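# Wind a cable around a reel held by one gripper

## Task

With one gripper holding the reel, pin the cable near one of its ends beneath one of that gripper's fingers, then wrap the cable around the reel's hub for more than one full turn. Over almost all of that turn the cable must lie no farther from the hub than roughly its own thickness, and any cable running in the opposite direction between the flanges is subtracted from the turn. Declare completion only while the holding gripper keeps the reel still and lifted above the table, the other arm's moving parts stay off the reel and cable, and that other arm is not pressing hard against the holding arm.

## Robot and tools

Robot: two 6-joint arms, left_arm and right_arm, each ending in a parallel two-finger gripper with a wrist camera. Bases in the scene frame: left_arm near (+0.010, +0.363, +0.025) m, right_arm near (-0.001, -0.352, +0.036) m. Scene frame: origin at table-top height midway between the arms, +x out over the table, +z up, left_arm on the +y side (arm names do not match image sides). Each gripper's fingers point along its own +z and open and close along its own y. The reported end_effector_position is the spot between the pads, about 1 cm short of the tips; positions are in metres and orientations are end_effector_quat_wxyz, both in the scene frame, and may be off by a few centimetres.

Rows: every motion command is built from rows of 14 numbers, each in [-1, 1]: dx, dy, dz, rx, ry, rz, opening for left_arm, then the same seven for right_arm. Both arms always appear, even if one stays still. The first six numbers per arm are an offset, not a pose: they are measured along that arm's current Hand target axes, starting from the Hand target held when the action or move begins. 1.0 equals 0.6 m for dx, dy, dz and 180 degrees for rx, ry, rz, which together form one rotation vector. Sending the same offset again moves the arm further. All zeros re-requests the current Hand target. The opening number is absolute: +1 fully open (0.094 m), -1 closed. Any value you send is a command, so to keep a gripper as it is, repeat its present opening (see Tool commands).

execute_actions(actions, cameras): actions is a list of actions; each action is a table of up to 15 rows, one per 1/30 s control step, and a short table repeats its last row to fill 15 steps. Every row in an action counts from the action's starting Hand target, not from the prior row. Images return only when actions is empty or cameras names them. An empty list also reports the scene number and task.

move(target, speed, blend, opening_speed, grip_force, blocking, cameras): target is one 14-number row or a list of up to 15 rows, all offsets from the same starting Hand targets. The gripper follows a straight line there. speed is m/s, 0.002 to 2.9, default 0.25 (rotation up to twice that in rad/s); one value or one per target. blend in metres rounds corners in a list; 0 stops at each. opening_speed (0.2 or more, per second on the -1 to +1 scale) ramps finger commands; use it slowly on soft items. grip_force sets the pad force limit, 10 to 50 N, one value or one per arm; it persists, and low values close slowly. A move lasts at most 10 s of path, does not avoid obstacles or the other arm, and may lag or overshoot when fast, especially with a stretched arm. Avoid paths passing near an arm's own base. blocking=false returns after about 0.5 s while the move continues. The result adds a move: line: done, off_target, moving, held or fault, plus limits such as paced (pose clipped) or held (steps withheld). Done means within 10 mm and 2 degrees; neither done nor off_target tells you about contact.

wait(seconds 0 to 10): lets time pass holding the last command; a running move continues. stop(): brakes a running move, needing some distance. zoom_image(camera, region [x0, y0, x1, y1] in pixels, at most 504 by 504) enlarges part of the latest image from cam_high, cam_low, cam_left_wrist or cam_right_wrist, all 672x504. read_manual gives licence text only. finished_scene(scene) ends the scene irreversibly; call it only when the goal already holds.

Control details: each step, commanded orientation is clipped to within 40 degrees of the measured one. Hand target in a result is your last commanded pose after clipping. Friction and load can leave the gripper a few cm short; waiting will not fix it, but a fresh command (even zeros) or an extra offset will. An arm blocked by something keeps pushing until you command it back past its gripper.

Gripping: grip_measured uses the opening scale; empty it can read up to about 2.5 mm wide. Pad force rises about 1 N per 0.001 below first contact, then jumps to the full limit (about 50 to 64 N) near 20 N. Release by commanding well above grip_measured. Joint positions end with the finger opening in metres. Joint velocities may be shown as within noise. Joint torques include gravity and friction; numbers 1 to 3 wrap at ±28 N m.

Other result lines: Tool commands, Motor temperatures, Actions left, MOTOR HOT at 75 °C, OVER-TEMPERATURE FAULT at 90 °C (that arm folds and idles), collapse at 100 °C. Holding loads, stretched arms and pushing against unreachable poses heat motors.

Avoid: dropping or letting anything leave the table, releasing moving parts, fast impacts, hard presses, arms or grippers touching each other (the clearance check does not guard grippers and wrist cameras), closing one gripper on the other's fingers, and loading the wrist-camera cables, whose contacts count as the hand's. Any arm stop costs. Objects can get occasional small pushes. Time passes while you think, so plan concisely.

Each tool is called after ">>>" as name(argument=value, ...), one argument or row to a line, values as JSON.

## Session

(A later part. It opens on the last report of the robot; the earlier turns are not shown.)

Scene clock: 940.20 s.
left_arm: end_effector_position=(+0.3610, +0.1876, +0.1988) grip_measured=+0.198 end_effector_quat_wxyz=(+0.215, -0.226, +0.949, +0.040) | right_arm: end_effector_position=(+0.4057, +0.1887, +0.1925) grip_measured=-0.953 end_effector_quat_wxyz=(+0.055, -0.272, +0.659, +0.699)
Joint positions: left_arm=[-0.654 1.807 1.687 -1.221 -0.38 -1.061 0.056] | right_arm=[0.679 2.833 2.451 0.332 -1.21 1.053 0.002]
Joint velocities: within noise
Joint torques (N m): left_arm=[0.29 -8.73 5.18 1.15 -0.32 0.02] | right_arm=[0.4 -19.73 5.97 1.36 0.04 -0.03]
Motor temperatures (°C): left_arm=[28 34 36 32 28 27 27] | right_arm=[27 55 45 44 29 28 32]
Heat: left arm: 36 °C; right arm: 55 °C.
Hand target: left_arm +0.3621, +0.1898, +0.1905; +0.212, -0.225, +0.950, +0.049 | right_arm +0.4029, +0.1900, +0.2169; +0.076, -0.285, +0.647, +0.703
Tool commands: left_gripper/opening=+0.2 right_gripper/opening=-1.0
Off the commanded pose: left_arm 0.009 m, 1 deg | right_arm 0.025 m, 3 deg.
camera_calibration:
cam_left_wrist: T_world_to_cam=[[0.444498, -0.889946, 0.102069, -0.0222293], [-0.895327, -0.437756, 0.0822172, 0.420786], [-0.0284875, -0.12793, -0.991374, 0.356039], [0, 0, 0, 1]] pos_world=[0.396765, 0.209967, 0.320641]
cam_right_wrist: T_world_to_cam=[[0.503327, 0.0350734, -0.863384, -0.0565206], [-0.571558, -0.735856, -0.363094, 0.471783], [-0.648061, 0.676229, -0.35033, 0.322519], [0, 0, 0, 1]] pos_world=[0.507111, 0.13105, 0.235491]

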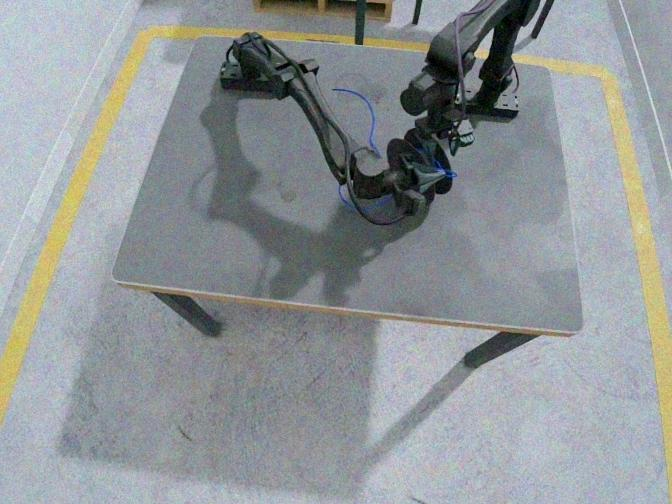

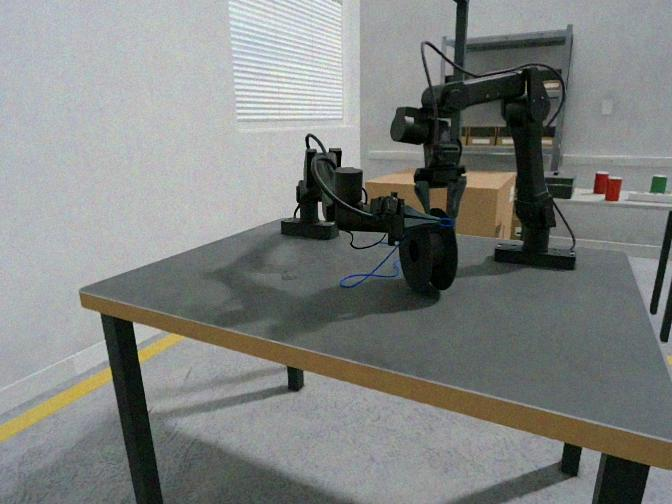

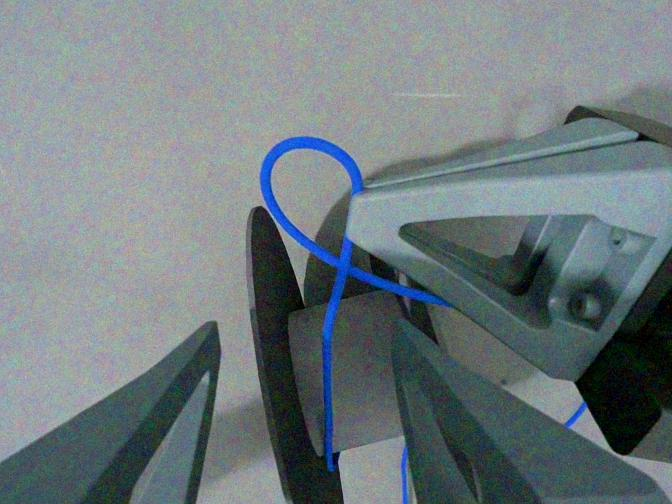

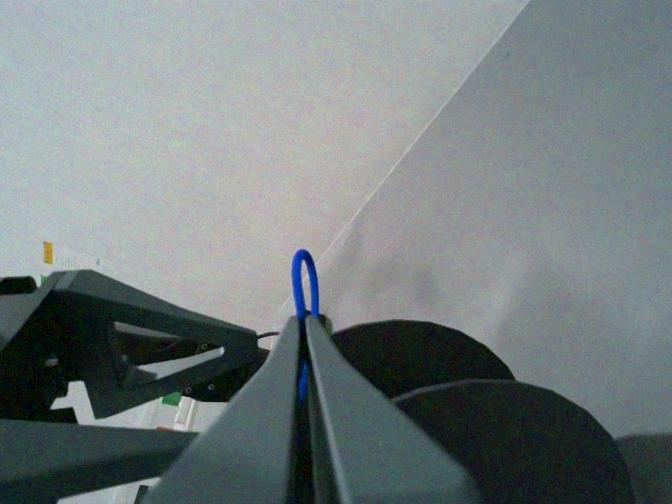

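>>> move(
  target=[0.0613,-0.001,0.0282,-0.034,-0.0002,-0.0725,0.1,0,0,0,0,0,0,-1],
  speed=0.08,
  cameras=["cam_left_wrist","cam_low"],
)

Scene clock: 1014.97 s.
left_arm: end_effector_position=(+0.3419, +0.1730, +0.1694) grip_measured=+0.101 end_effector_quat_wxyz=(+0.203, -0.344, +0.915, +0.052) | right_arm: end_effector_position=(+0.4057, +0.1887, +0.1926) grip_measured=-0.953 end_effector_quat_wxyz=(+0.056, -0.272, +0.659, +0.699)
Joint positions: left_arm=[-0.727 1.867 1.658 -1.25 -0.409 -1.406 0.052] | right_arm=[0.679 2.833 2.451 0.333 -1.21 1.053 0.002]
Joint torques (N m): left_arm=[-0.62 -8.64 4.88 0.78 -0.54 -0.15] | right_arm=[0.38 -19.49 6.12 1.38 0.06 -0.08]
Motor temperatures (°C): left_arm=[28 35 36 32 28 27 27] | right_arm=[27 59 44 46 29 28 32]
Heat: left arm: 36 °C; right arm: 59 °C.
Hand target: left_arm +0.3390, +0.1777, +0.1596; +0.204, -0.343, +0.914, +0.076 | right_arm +0.4029, +0.1900, +0.2169; +0.076, -0.285, +0.647, +0.703
Off the commanded pose: left_arm 0.011 m, 3 deg | right_arm 0.024 m, 3 deg.
move: off_target (left_arm, right_arm)
camera_calibration:
cam_left_wrist: T_world_to_cam=[[0.647479, -0.751812, 0.124696, -0.12089], [-0.762078, -0.639376, 0.10216, 0.385703], [0.00292241, -0.161175, -0.986922, 0.318752], [0, 0, 0, 1]] pos_world=[0.371278, 0.207098, 0.290254]
Images, in order (width x height): cam_low 672x504, cam_left_wrist 672x504.

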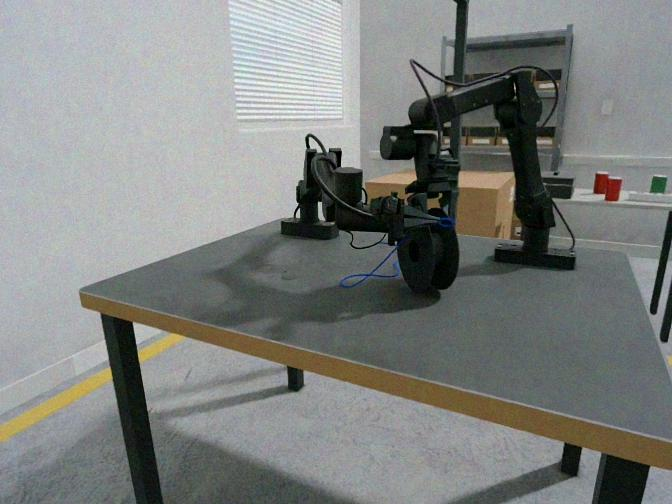

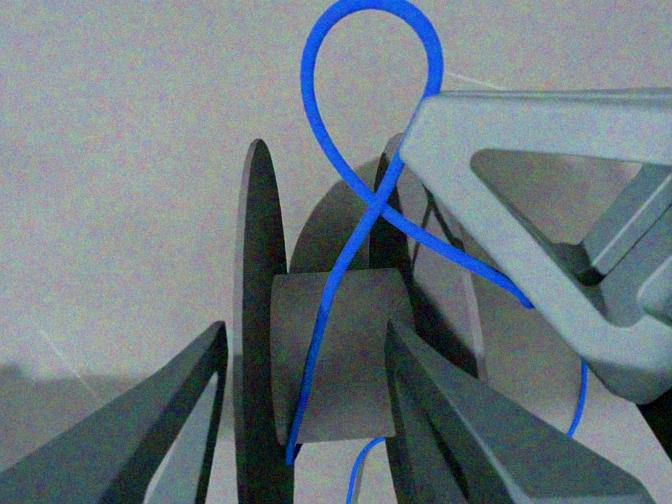

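>>> zoom_image(
  camera="cam_low",
  region=[380, 190, 480, 300],
)

>>> zoom_image(
  camera="cam_left_wrist",
  region=[200, 120, 460, 480],
)

Scaled by 4.582 from the camera's 672x504 image, which has a finer 960x720 frame.

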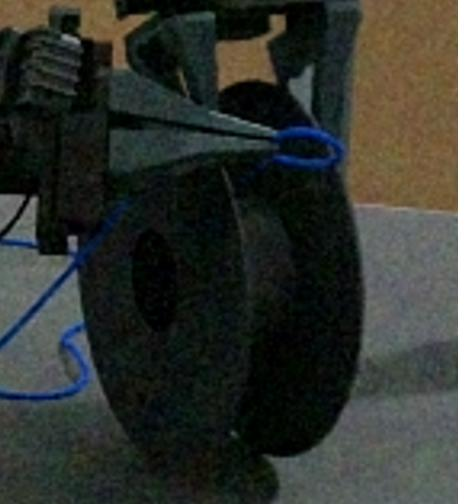

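Scaled by 1.400 from the camera's 672x504 image, which has a finer 960x720 frame.

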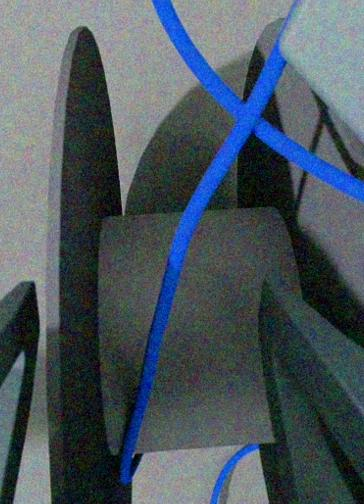

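>>> move(
  target=[0.0055,0.0225,0.0195,0,0,0,0.1,0,0,0,0,0,0,-1],
  speed=0.06,
  cameras=["cam_left_wrist"],
)

>>> zoom_image(
  camera="cam_left_wrist",
  region=[200, 120, 460, 480],
)

Scene clock: 1070.87 s.
left_arm: end_effector_position=(+0.3303, +0.1847, +0.1473) grip_measured=+0.101 end_effector_quat_wxyz=(+0.195, -0.339, +0.917, +0.076) | right_arm: end_effector_position=(+0.4057, +0.1887, +0.1926) grip_measured=-0.953 end_effector_quat_wxyz=(+0.056, -0.272, +0.659, +0.699)
Joint positions: left_arm=[-0.727 1.851 1.552 -1.211 -0.417 -1.407 0.052] | right_arm=[0.679 2.833 2.451 0.333 -1.21 1.053 0.002]
Joint torques (N m): left_arm=[0.34 -11.21 4.3 0.95 -0.46 -0.03] | right_arm=[0.28 -19.51 5.93 1.4 0.05 -0.06]
Motor temperatures (°C): left_arm=[28 35 36 31 28 27 27] | right_arm=[27 62 44 46 29 28 32]
Heat: left arm: 36 °C; right arm: 62 °C.
Hand target: left_arm +0.3316, +0.1892, +0.1476; +0.204, -0.342, +0.914, +0.076 | right_arm +0.4029, +0.1900, +0.2169; +0.076, -0.285, +0.647, +0.703
Off the commanded pose: left_arm 0.005 m, 1 deg | right_arm 0.024 m, 3 deg.
move: off_target (right_arm)
camera_calibration:
cam_left_wrist: T_world_to_cam=[[0.651579, -0.755061, 0.0729915, -0.0949541], [-0.757973, -0.644187, 0.10247, 0.386135], [-0.0303509, -0.122093, -0.992054, 0.303487], [0, 0, 0, 1]] pos_world=[0.363761, 0.214101, 0.268439]
Images, in order (width x height): cam_left_wrist 672x504.

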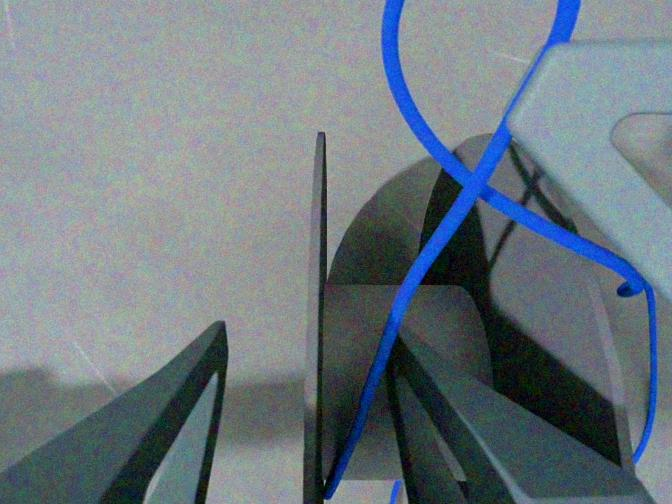

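Scaled by 1.400 from the camera's 672x504 image, which has a finer 960x720 frame.

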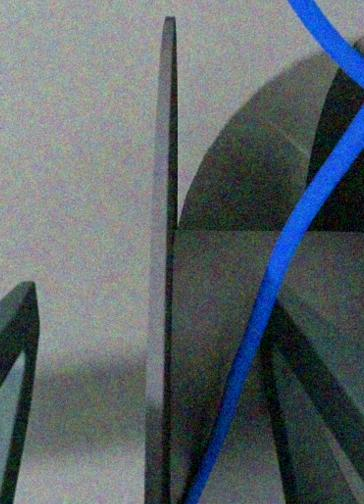

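>>> move(
  target=[0,0,0,0,0,0,-1,0,0,0,0,0,0,-1],
  opening_speed=0.6,
  cameras=["cam_left_wrist","cam_low"],
)

>>> zoom_image(
  camera="cam_left_wrist",
  region=[200, 120, 460, 480],
)

Scene clock: 1081.23 s.
left_arm: end_effector_position=(+0.3334, +0.1820, +0.1480) grip_measured=-0.875 end_effector_quat_wxyz=(+0.200, -0.337, +0.917, +0.067) | right_arm: end_effector_position=(+0.4054, +0.1894, +0.1943) grip_measured=-0.953 end_effector_quat_wxyz=(+0.060, -0.275, +0.657, +0.700)
Joint positions: left_arm=[-0.727 1.847 1.548 -1.189 -0.417 -1.398 0.006] | right_arm=[0.68 2.833 2.451 0.344 -1.208 1.053 0.002]
Joint torques (N m): left_arm=[0.32 -10.97 4.6 0.79 -0.46 -0.11] | right_arm=[0.38 -19.32 6.13 1.23 0.08 -0.1]
Motor temperatures (°C): left_arm=[28 35 36 31 28 27 27] | right_arm=[27 62 44 46 29 28 32]
Heat: left arm: 36 °C; right arm: 62 °C.
Hand target: left_arm +0.3316, +0.1891, +0.1476; +0.204, -0.342, +0.914, +0.076 | right_arm +0.4030, +0.1899, +0.2169; +0.076, -0.285, +0.647, +0.703
Off the commanded pose: left_arm 0.007 m, 1 deg | right_arm 0.023 m, 2 deg.
move: off_target (right_arm)
camera_calibration:
cam_left_wrist: T_world_to_cam=[[0.64437, -0.759304, 0.0907947, -0.0985393], [-0.764517, -0.636956, 0.0990002, 0.388089], [-0.0173391, -0.133207, -0.990937, 0.30145], [0, 0, 0, 1]] pos_world=[0.365423, 0.212529, 0.269244]
Images, in order (width x height): cam_low 672x504, cam_left_wrist 672x504.

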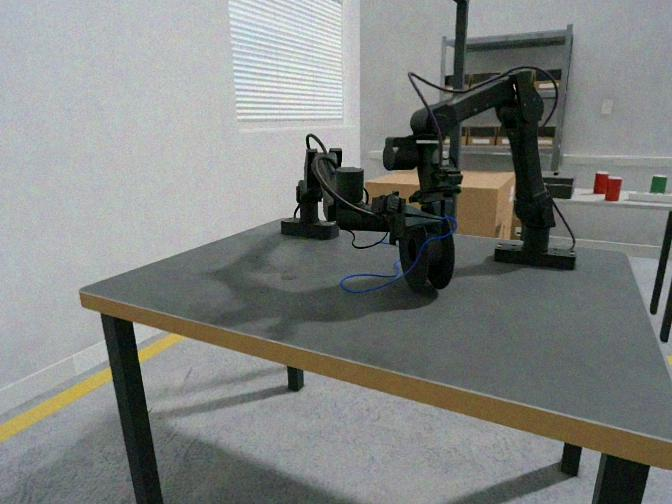

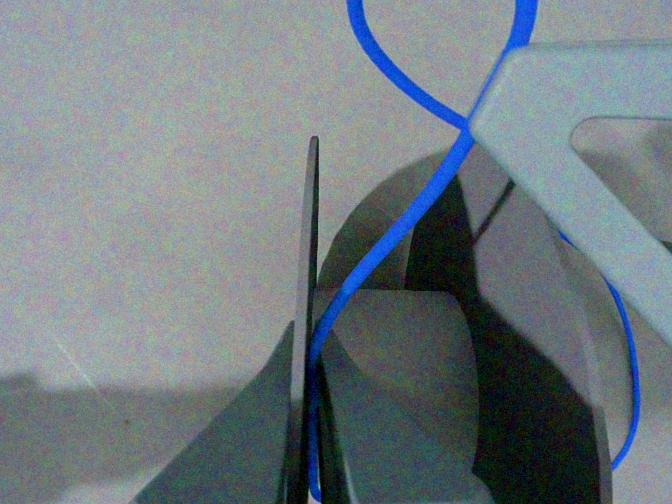

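Scaled by 1.400 from the camera's 672x504 image, which has a finer 960x720 frame.

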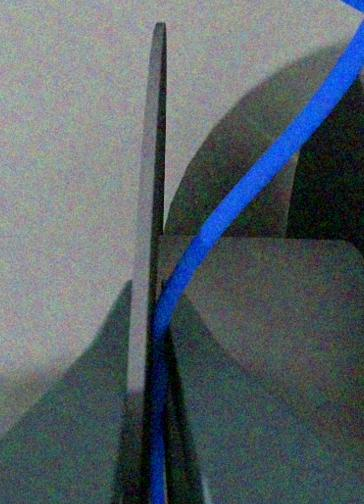

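>>> move(
  target=[
    [0,0,0,0,0,0,-1,0,0,0,0,0,0,-0.6],
    [0,0,0,0,0,0,-1,0,0,-0.2,0,0,0,-0.6],
  ],
  speed=0.1,
  opening_speed=1.0,
  cameras=["cam_left_wrist","cam_low","cam_high"],
)

>>> zoom_image(
  camera="cam_left_wrist",
  region=[200, 120, 460, 480],
)

>>> zoom_image(
  camera="cam_low",
  region=[330, 160, 510, 310],
)

Scene clock: 1100.13 s.
left_arm: end_effector_position=(+0.3334, +0.1820, +0.1480) grip_measured=-0.875 end_effector_quat_wxyz=(+0.200, -0.338, +0.917, +0.067) | right_arm: end_effector_position=(+0.4437, +0.0773, +0.1934) grip_measured=-0.602 end_effector_quat_wxyz=(+0.056, -0.263, +0.661, +0.701)
Joint positions: left_arm=[-0.727 1.847 1.548 -1.189 -0.417 -1.4 0.006] | right_arm=[0.481 2.64 2.07 0.506 -1.394 1.049 0.019]
Joint torques (N m): left_arm=[0.34 -10.86 4.57 0.79 -0.46 -0.1] | right_arm=[-0.08 -18.58 5.7 1.28 -0.11 -0.19]
Motor temperatures (°C): left_arm=[28 38 35 31 28 27 28] | right_arm=[27 65 43 46 29 28 32]
Heat: left arm: 38 °C; right arm: 65 °C.
Hand target: left_arm +0.3316, +0.1891, +0.1476; +0.204, -0.343, +0.914, +0.076 | right_arm +0.4392, +0.0755, +0.2170; +0.077, -0.285, +0.647, +0.703
Off the commanded pose: left_arm 0.007 m, 1 deg | right_arm 0.024 m, 4 deg.
move: off_target (right_arm)
camera_calibration:
cam_left_wrist: T_world_to_cam=[[0.645644, -0.758127, 0.0915762, -0.0992592], [-0.763459, -0.638234, 0.098934, 0.387903], [-0.0165575, -0.133791, -0.990871, 0.301281], [0, 0, 0, 1]] pos_world=[0.365222, 0.21263, 0.269244]
Images, in order (width x height): cam_high 672x504, cam_low 672x504, cam_left_wrist 672x504.

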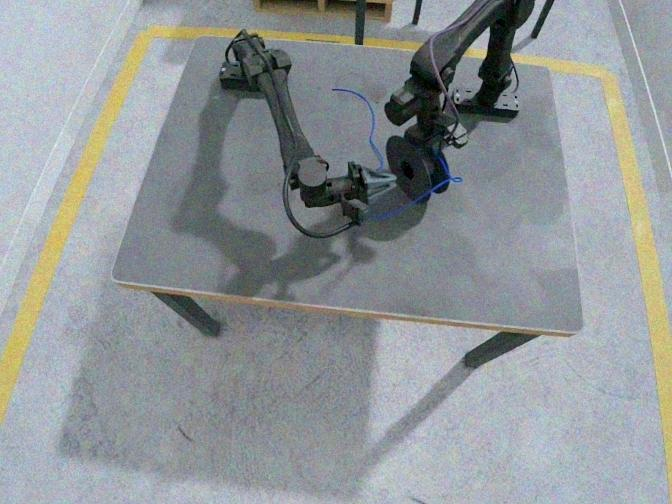

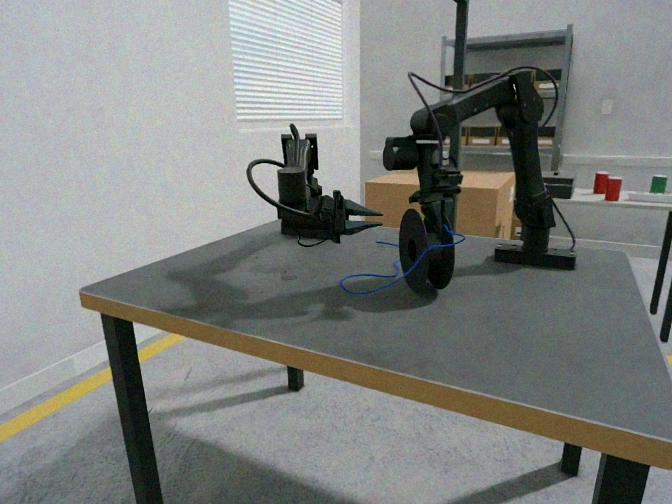

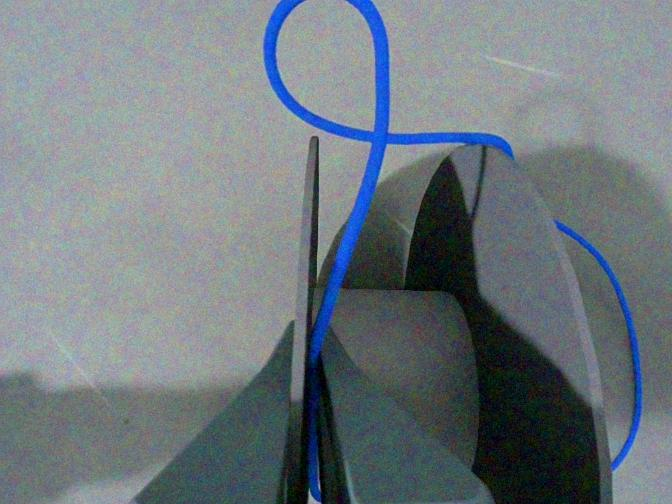

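Scaled by 1.400 from the camera's 672x504 image, which has a finer 960x720 frame.

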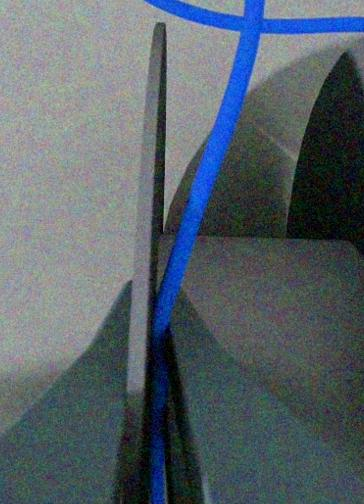

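Scaled by 2.800 from the camera's 672x504 image, which has a finer 960x720 frame.

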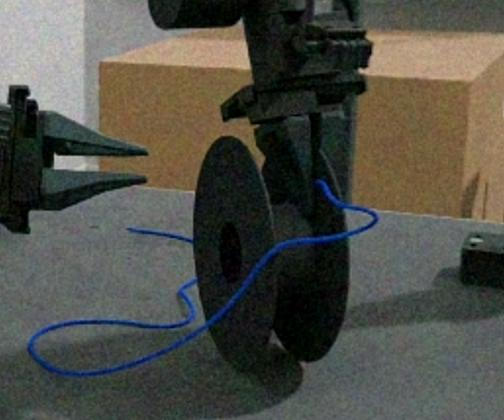

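>>> move(
  target=[
    [0,0,0,0,0,0,-1,0,0,-0.15,0,0,0,-0.6],
    [-0.085,-0.0002,-0.181,0,0,0,-1,0.2077,0.1837,-0.2558,0.2389,-0.1378,-0.3131,-0.6],
  ],
  speed=[0.15,0.15],
  blend=[0.03,0],
  cameras=["cam_low","cam_high","cam_left_wrist"],
)

>>> zoom_image(
  camera="cam_low",
  region=[330, 120, 510, 300],
)

Scene clock: 1151.70 s.
left_arm: end_effector_position=(+0.3296, +0.1849, +0.2470) grip_measured=-0.876 end_effector_quat_wxyz=(+0.207, -0.328, +0.920, +0.053) | right_arm: end_effector_position=(+0.3330, -0.1198, +0.2453) grip_measured=-0.602 end_effector_quat_wxyz=(+0.598, -0.348, +0.623, +0.365)
Joint positions: left_arm=[-0.727 1.847 1.944 -1.547 -0.415 -1.37 0.006] | right_arm=[0.301 1.486 0.519 0.942 -0.762 0.021 0.019]
Joint torques (N m): left_arm=[0.21 -12.48 8.17 0.83 -0.53 -0.02] | right_arm=[0.83 -6.28 5.01 1.61 0.14 -0.23]
Motor temperatures (°C): left_arm=[28 40 36 31 28 27 29] | right_arm=[27 77 43 47 29 28 30]
Heat: left arm: 40 °C; right arm: 77 °C. Fold the right arm in close to its base, or ease its load, before you think long.
Hand target: left_arm +0.3316, +0.1892, +0.2676; +0.204, -0.343, +0.914, +0.076 | right_arm +0.3298, -0.1199, +0.2502; +0.612, -0.353, +0.613, +0.354
Off the commanded pose: left_arm 0.021 m, 3 deg | right_arm 0.006 m, 2 deg.
MOTOR HOT: joint 2 (shoulder) of the right arm reports 77 °C; the controller's stop level is 90 °C. To cool a motor, set the load down, stop pushing, or move to a pose that needs little force.
joint sent to its limit (left arm) — joint 4 (wrist pitch), lower limit. The joint targets are off in orientation, not in position.
move: off_target (left_arm)
camera_calibration:
cam_left_wrist: T_world_to_cam=[[0.622367, -0.773885, 0.117306, -0.0994937], [-0.782726, -0.615311, 0.0934474, 0.380572], [-0.000137637, -0.149977, -0.988689, 0.396729], [0, 0, 0, 1]] pos_world=[0.35986, 0.216674, 0.368349]
Images, in order (width x height): cam_high 672x504, cam_low 672x504, cam_left_wrist 672x504.

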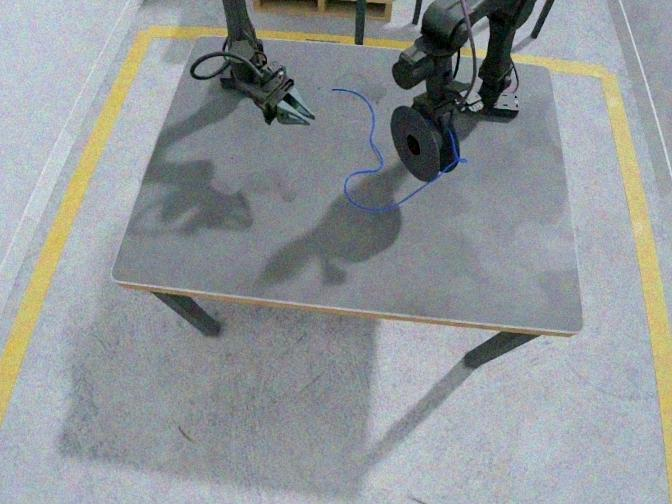

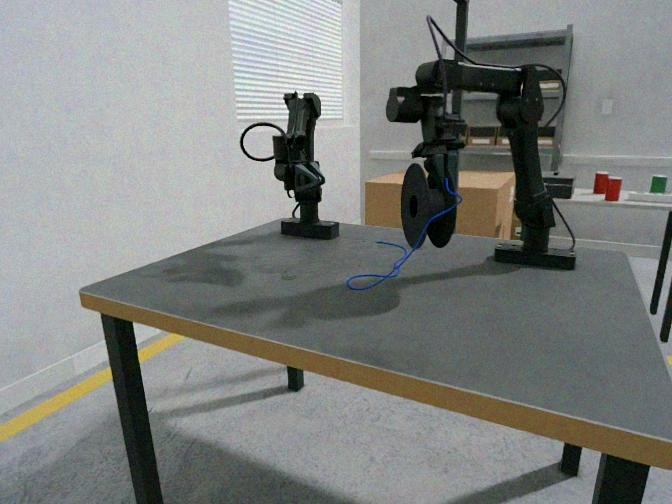

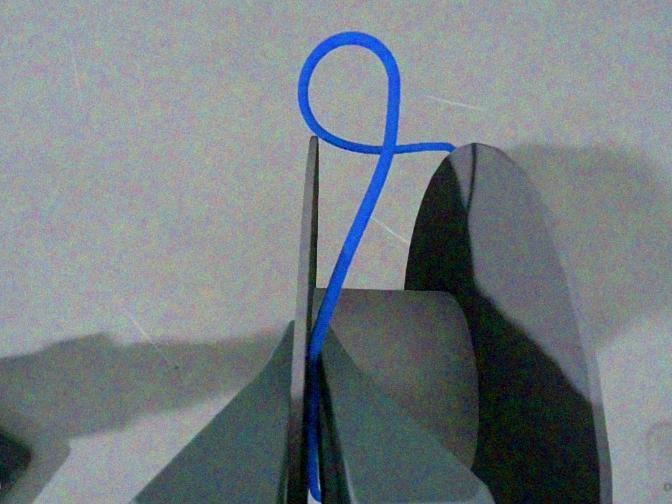

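Scaled by 2.800 from the camera's 672x504 image, which has a finer 960x720 frame.

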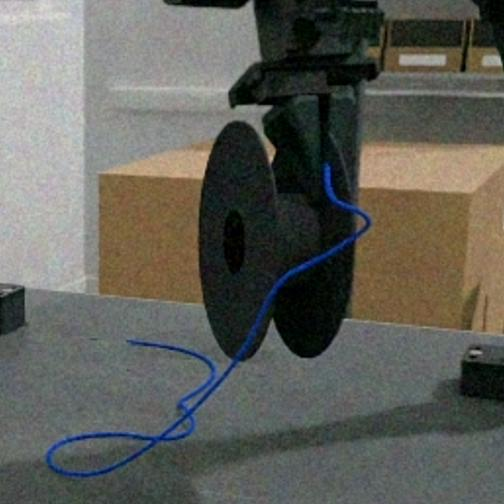

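>>> move(
  target=[-0.1093,-0.2017,-0.1908,0.1889,-0.033,0.3475,-1,0,0,0,0,0,0,-0.6],
  speed=0.15,
  cameras=["cam_low","cam_high","cam_left_wrist","cam_right_wrist"],
)

>>> zoom_image(
  camera="cam_low",
  region=[300, 80, 520, 300],
)

Scene clock: 1168.10 s.
left_arm: end_effector_position=(+0.4116, +0.1084, +0.3915) grip_measured=-0.876 end_effector_quat_wxyz=(+0.356, +0.242, +0.898, -0.095) | right_arm: end_effector_position=(+0.3330, -0.1198, +0.2454) grip_measured=-0.602 end_effector_quat_wxyz=(+0.599, -0.348, +0.623, +0.365)
Joint positions: left_arm=[-0.598 2.123 2.839 -1.533 -0.039 -0.04 0.006] | right_arm=[0.301 1.486 0.519 0.943 -0.761 0.021 0.019]
Joint torques (N m): left_arm=[0.54 -10 6.86 2.11 0.03 0.04] | right_arm=[0.68 -6.12 5.07 1.59 0.13 -0.28]
Motor temperatures (°C): left_arm=[28 41 37 31 28 27 29] | right_arm=[27 66 43 47 29 28 30]
Heat: left arm: 41 °C; right arm: 66 °C.
Hand target: left_arm +0.4192, +0.1051, +0.3991; +0.266, +0.249, +0.928, -0.072 | right_arm +0.3298, -0.1200, +0.2502; +0.612, -0.353, +0.613, +0.354
Off the commanded pose: left_arm 0.011 m, 11 deg | right_arm 0.006 m, 2 deg.
MOTOR HOT: cleared for the motors of the right arm.
elbow stopped short (left arm): the move would have taken joint 3 (elbow) straighter than the controller allows.
move: off_target (left_arm)
camera_calibration:
cam_left_wrist: T_world_to_cam=[[-0.521423, -0.850025, 0.0746735, 0.269084], [-0.838562, 0.494259, -0.229179, 0.413191], [0.1579, -0.182117, -0.970516, 0.459435], [0, 0, 0, 1]] pos_world=[0.414248, 0.108176, 0.52049]
cam_right_wrist: T_world_to_cam=[[0.813739, -0.581169, 0.00841988, -0.354682], [-0.30527, -0.43967, -0.84469, 0.287439], [0.49461, 0.684787, -0.53519, 0.168529], [0, 0, 0, 1]] pos_world=[0.29301, -0.195158, 0.335978]

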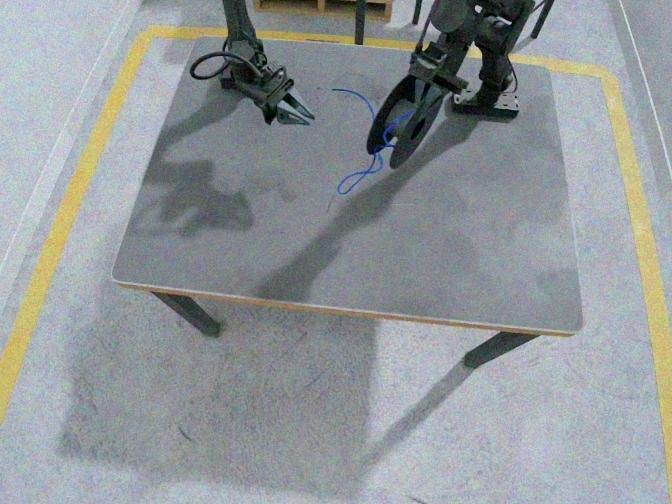

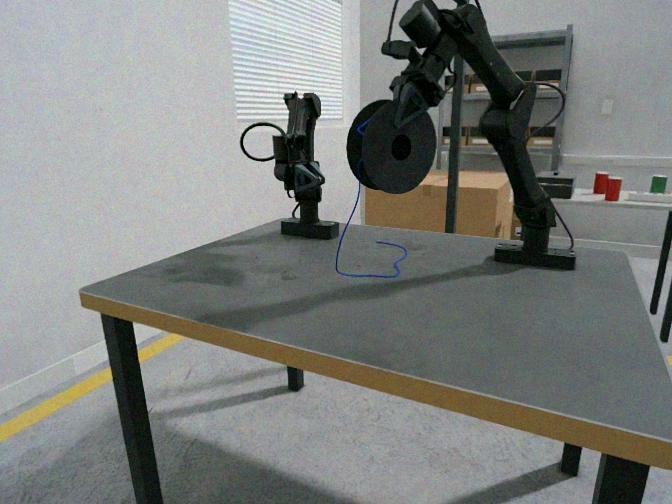

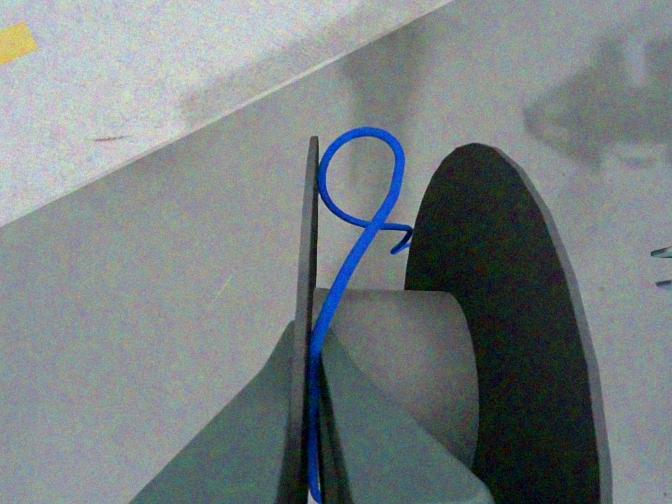

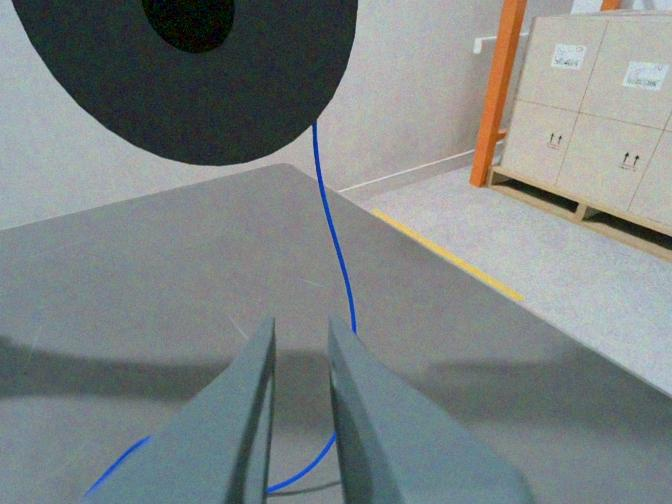

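Scaled by 2.291 from the camera's 672x504 image, which has a finer 960x720 frame.

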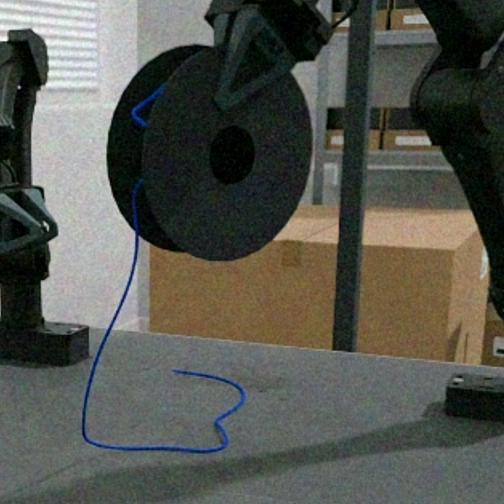

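>>> zoom_image(
  camera="cam_high",
  region=[310, 70, 470, 210],
)

>>> zoom_image(
  camera="cam_right_wrist",
  region=[60, 80, 500, 504],
)

Scaled by 3.150 from the camera's 672x504 image, which has a finer 960x720 frame.

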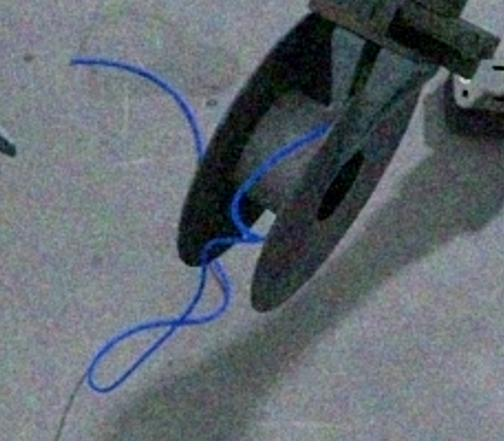

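Scaled by 1.145 from the camera's 672x504 image, which has a finer 960x720 frame.

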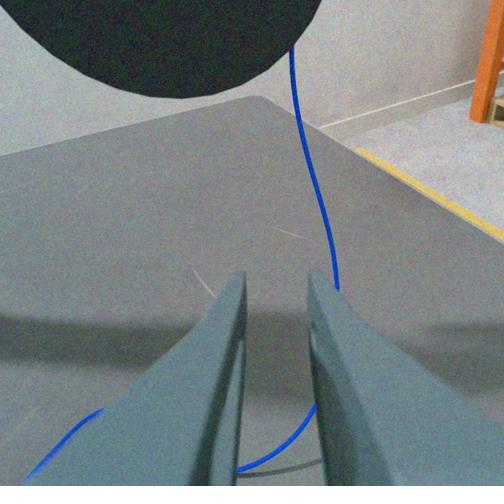

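>>> move(
  target=[0.0167,-0.0015,0.0005,0,-0.061,0,-1,0.2353,-0.0605,0.0927,0,0,0,0.3],
  speed=0.15,
  cameras=["cam_low","cam_high","cam_right_wrist"],
)

>>> zoom_image(
  camera="cam_high",
  region=[290, 70, 450, 220],
)

Scene clock: 1255.57 s.
left_arm: end_effector_position=(+0.4089, +0.1101, +0.3886) grip_measured=-0.876 end_effector_quat_wxyz=(+0.348, +0.243, +0.901, -0.093) | right_arm: end_effector_position=(+0.3786, -0.0954, +0.0730) grip_measured=+0.298 end_effector_quat_wxyz=(+0.532, -0.337, +0.683, +0.371)
Joint positions: left_arm=[-0.598 2.123 2.839 -1.551 -0.038 -0.039 0.006] | right_arm=[0.334 2.239 0.66 1.363 -0.727 0.006 0.061]
Joint torques (N m): left_arm=[-0.03 -10.19 6.87 1.89 -0.04 -0.03] | right_arm=[0.72 -7.21 4.46 3.17 0.04 -0.3]
Motor temperatures (°C): left_arm=[28 41 35 39 28 27 30] | right_arm=[27 51 42 50 29 28 29]
Heat: left arm: 41 °C; right arm: 51 °C.
Hand target: left_arm +0.4115, +0.1085, +0.3935; +0.354, +0.242, +0.899, -0.095 | right_arm +0.3889, -0.0900, +0.1090; +0.612, -0.353, +0.613, +0.354
Off the commanded pose: left_arm 0.006 m, 1 deg | right_arm 0.038 m, 12 deg.
elbow stopped short (left arm): the move would have taken joint 3 (elbow) straighter than the controller allows.
move: off_target (right_arm)
camera_calibration:
cam_right_wrist: T_world_to_cam=[[0.807386, -0.583665, -0.0863868, -0.366943], [-0.438557, -0.495707, -0.749628, 0.204542], [0.39471, 0.643125, -0.656197, 0.079624], [0, 0, 0, 1]] pos_world=[0.354539, -0.163987, 0.17388]
Images, in order (width x height): cam_high 672x504, cam_low 672x504, cam_right_wrist 672x504.

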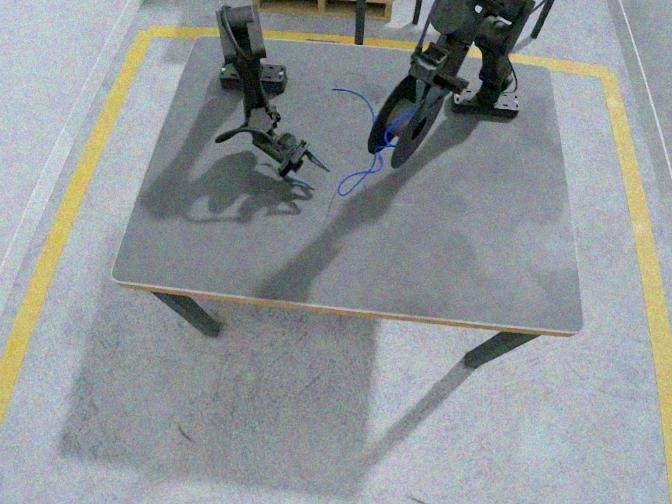

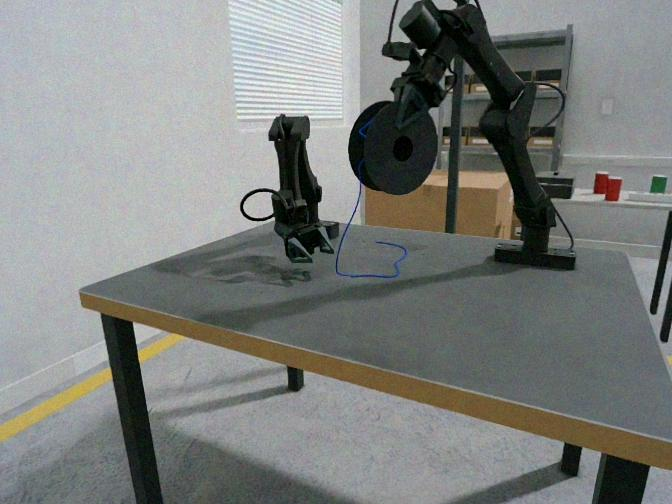

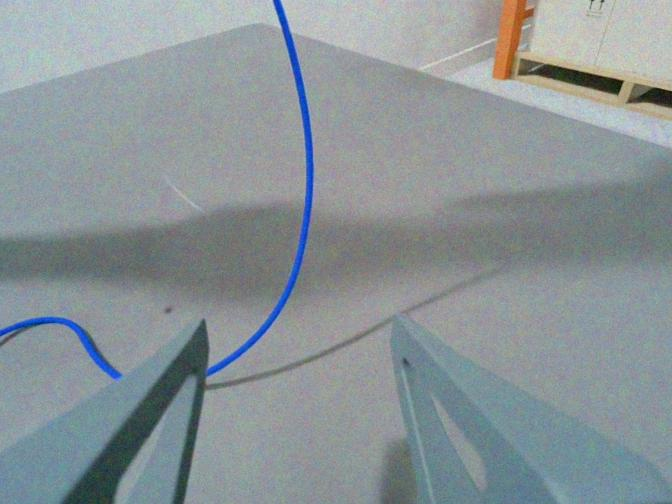

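Scaled by 3.150 from the camera's 672x504 image, which has a finer 960x720 frame.

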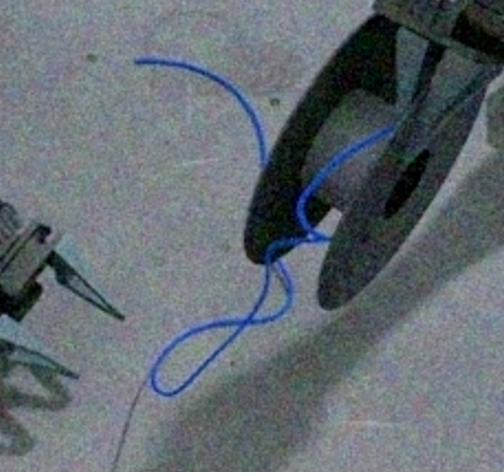

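>>> move(
  target=[0,0,0,0,0,0,-1,0,0,0,0,0,0,0.3],
  speed=0.1,
  cameras=[],
)

Scene clock: 1277.67 s.
left_arm: end_effector_position=(+0.4089, +0.1101, +0.3886) grip_measured=-0.876 end_effector_quat_wxyz=(+0.348, +0.243, +0.901, -0.093) | right_arm: end_effector_position=(+0.3786, -0.0954, +0.0730) grip_measured=+0.298 end_effector_quat_wxyz=(+0.532, -0.337, +0.683, +0.371)
Joint positions: left_arm=[-0.598 2.123 2.839 -1.551 -0.038 -0.039 0.006] | right_arm=[0.334 2.239 0.66 1.363 -0.727 0.006 0.061]
Joint torques (N m): left_arm=[0.02 -10.19 6.83 1.9 -0.06 -0.02] | right_arm=[0.62 -7.43 4.53 3.18 0.04 -0.3]
Motor temperatures (°C): left_arm=[28 42 36 38 28 27 30] | right_arm=[27 50 42 72 29 28 29]
Heat: left arm: 42 °C; right arm: 72 °C.
Hand target: left_arm +0.4115, +0.1084, +0.3936; +0.354, +0.242, +0.899, -0.095 | right_arm +0.3889, -0.0900, +0.1090; +0.612, -0.353, +0.613, +0.354
Off the commanded pose: left_arm 0.006 m, 1 deg | right_arm 0.038 m, 12 deg.
elbow stopped short (left arm): the move would have taken joint 3 (elbow) straighter than the controller allows.
move: off_target (right_arm)
No camera images: "cameras" was empty.

>>> move(
  target=[0.0117,0.001,0.0005,0,0,0,-1,-0.0483,-0.006,0.0132,0,0.139,0,0.3],
  speed=0.12,
  cameras=["cam_right_wrist"],
)

Scene clock: 1290.20 s.
left_arm: end_effector_position=(+0.4109, +0.1088, +0.3703) grip_measured=-0.876 end_effector_quat_wxyz=(+0.330, +0.245, +0.907, -0.087) | right_arm: end_effector_position=(+0.3897, -0.0912, +0.1160) grip_measured=+0.298 end_effector_quat_wxyz=(+0.439, -0.410, +0.751, +0.274)
Joint positions: left_arm=[-0.598 2.06 2.652 -1.467 -0.038 -0.039 0.006] | right_arm=[0.375 1.842 0.862 0.384 -0.597 -0.305 0.061]
Joint torques (N m): left_arm=[0.1 -14.57 4.41 2.03 -0.04 -0.03] | right_arm=[0.69 -10.17 8.03 1.37 -0.18 -0.21]
Motor temperatures (°C): left_arm=[28 42 35 38 28 27 30] | right_arm=[27 50 42 73 28 28 29]
Heat: left arm: 42 °C; right arm: 73 °C. Fold the right arm in close to its base, or ease its load, before you think long.
Hand target: left_arm +0.4076, +0.1114, +0.3886; +0.354, +0.242, +0.898, -0.095 | right_arm +0.3960, -0.0848, +0.1380; +0.465, -0.422, +0.731, +0.269
Off the commanded pose: left_arm 0.019 m, 3 deg | right_arm 0.024 m, 4 deg.
MOTOR HOT: joint 4 (wrist pitch) of the right arm reports 73 °C; the controller's stop level is 90 °C. To cool a motor, set the load down, stop pushing, or move to a pose that needs little force.
move: off_target (left_arm, right_arm)
camera_calibration:
cam_right_wrist: T_world_to_cam=[[0.817037, -0.575421, 0.0366167, -0.387011], [-0.478093, -0.711603, -0.514828, 0.212261], [0.3223, 0.403128, -0.856511, 0.130379], [0, 0, 0, 1]] pos_world=[0.375662, -0.124208, 0.23512]
Images, in order (width x height): cam_right_wrist 672x504.

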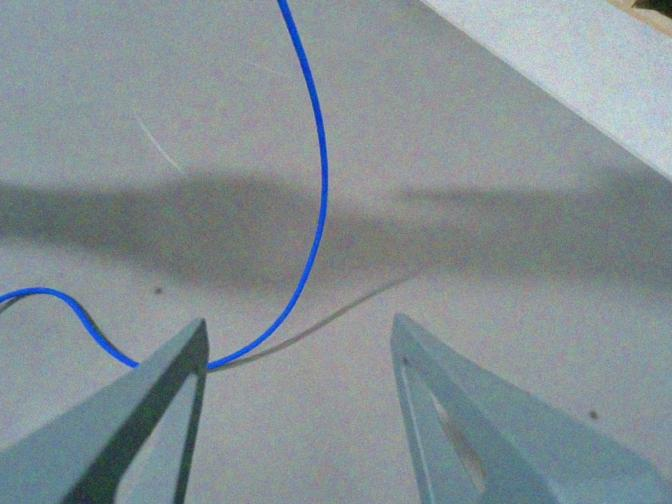

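>>> move(
  target=[0,0,0,0,0,0,-1,-0.0652,-0.0192,0.0885,0,0,0,0.3],
  speed=0.12,
  cameras=["cam_right_wrist","cam_high","cam_low"],
)

>>> zoom_image(
  camera="cam_high",
  region=[290, 70, 450, 220],
)

Scene clock: 1304.80 s.
left_arm: end_effector_position=(+0.4109, +0.1088, +0.3703) grip_measured=-0.876 end_effector_quat_wxyz=(+0.330, +0.245, +0.907, -0.087) | right_arm: end_effector_position=(+0.4335, -0.0405, +0.1466) grip_measured=+0.298 end_effector_quat_wxyz=(+0.458, -0.419, +0.737, +0.266)
Joint positions: left_arm=[-0.598 2.06 2.652 -1.467 -0.038 -0.039 0.006] | right_arm=[0.456 1.961 1.143 0.288 -0.526 -0.277 0.061]
Joint torques (N m): left_arm=[0.13 -14.56 4.4 2.04 -0.03 -0.02] | right_arm=[0.35 -8.23 9.07 1.4 -0.18 0]
Motor temperatures (°C): left_arm=[28 44 36 39 28 27 30] | right_arm=[27 51 43 61 29 28 29]
Heat: left arm: 44 °C; right arm: 61 °C.
Hand target: left_arm +0.4076, +0.1114, +0.3886; +0.354, +0.242, +0.899, -0.095 | right_arm +0.4384, -0.0346, +0.1510; +0.465, -0.422, +0.731, +0.269
Off the commanded pose: left_arm 0.019 m, 3 deg | right_arm 0.009 m, 1 deg.
MOTOR HOT: cleared for the motors of the right arm.
move: off_target (left_arm)
camera_calibration:
cam_right_wrist: T_world_to_cam=[[0.818436, -0.569277, 0.0780129, -0.401251], [-0.444497, -0.7133, -0.541873, 0.274348], [0.364122, 0.408812, -0.836832, 0.10117], [0, 0, 0, 1]] pos_world=[0.413507, -0.0740897, 0.264627]
Images, in order (width x height): cam_high 672x504, cam_low 672x504, cam_right_wrist 672x504.

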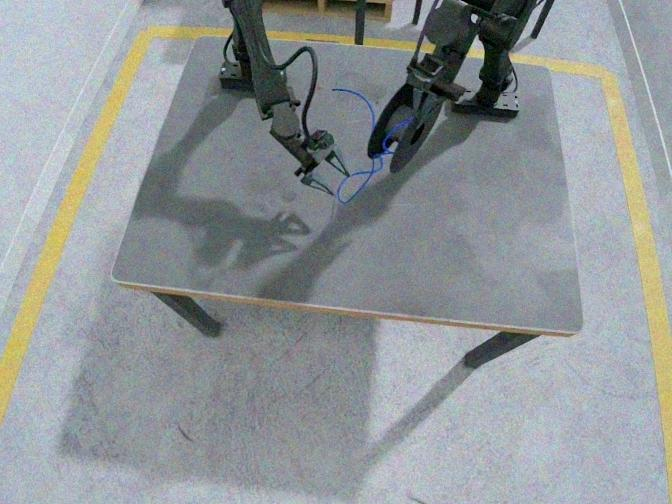

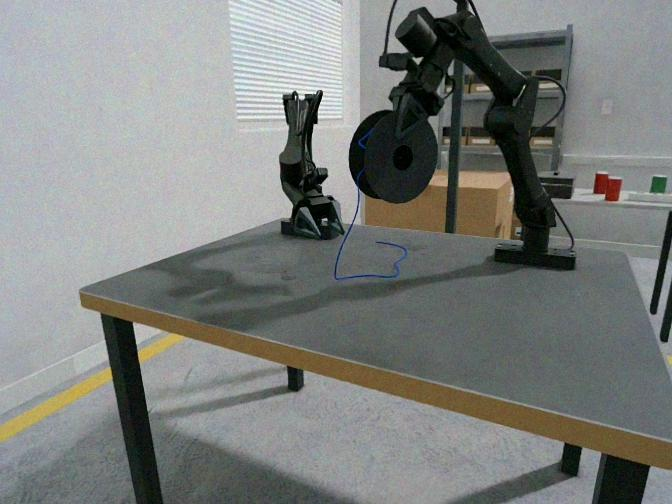

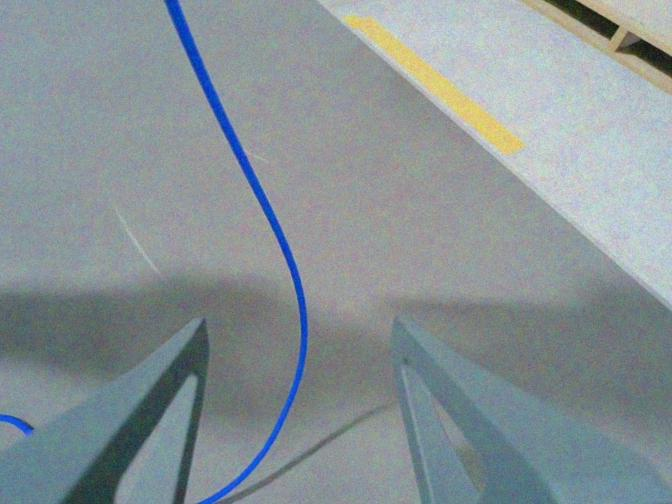

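Scaled by 3.150 from the camera's 672x504 image, which has a finer 960x720 frame.

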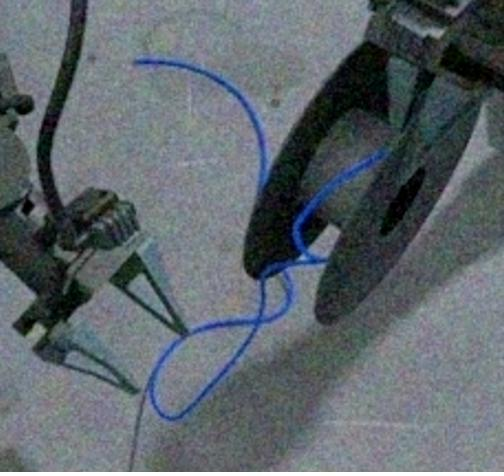

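>>> zoom_image(
  camera="cam_right_wrist",
  region=[180, 200, 430, 450],
)

>>> zoom_image(
  camera="cam_low",
  region=[270, 90, 450, 290],
)

Scaled by 2.016 from the camera's 672x504 image, which has a finer 960x720 frame.

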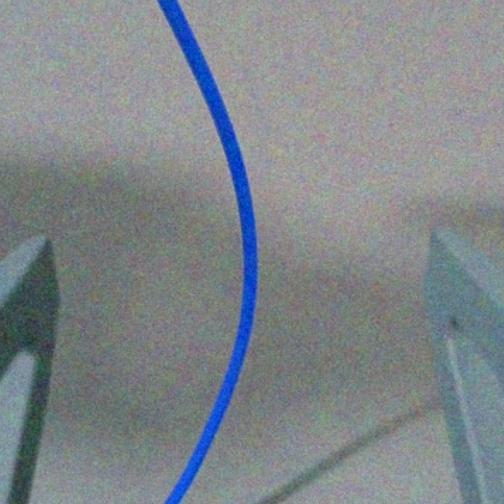

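Scaled by 2.520 from the camera's 672x504 image, which has a finer 960x720 frame.

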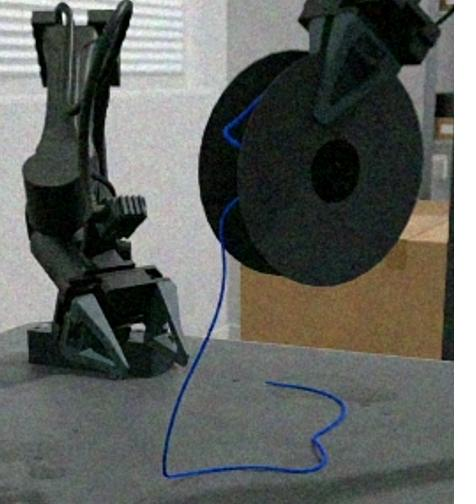

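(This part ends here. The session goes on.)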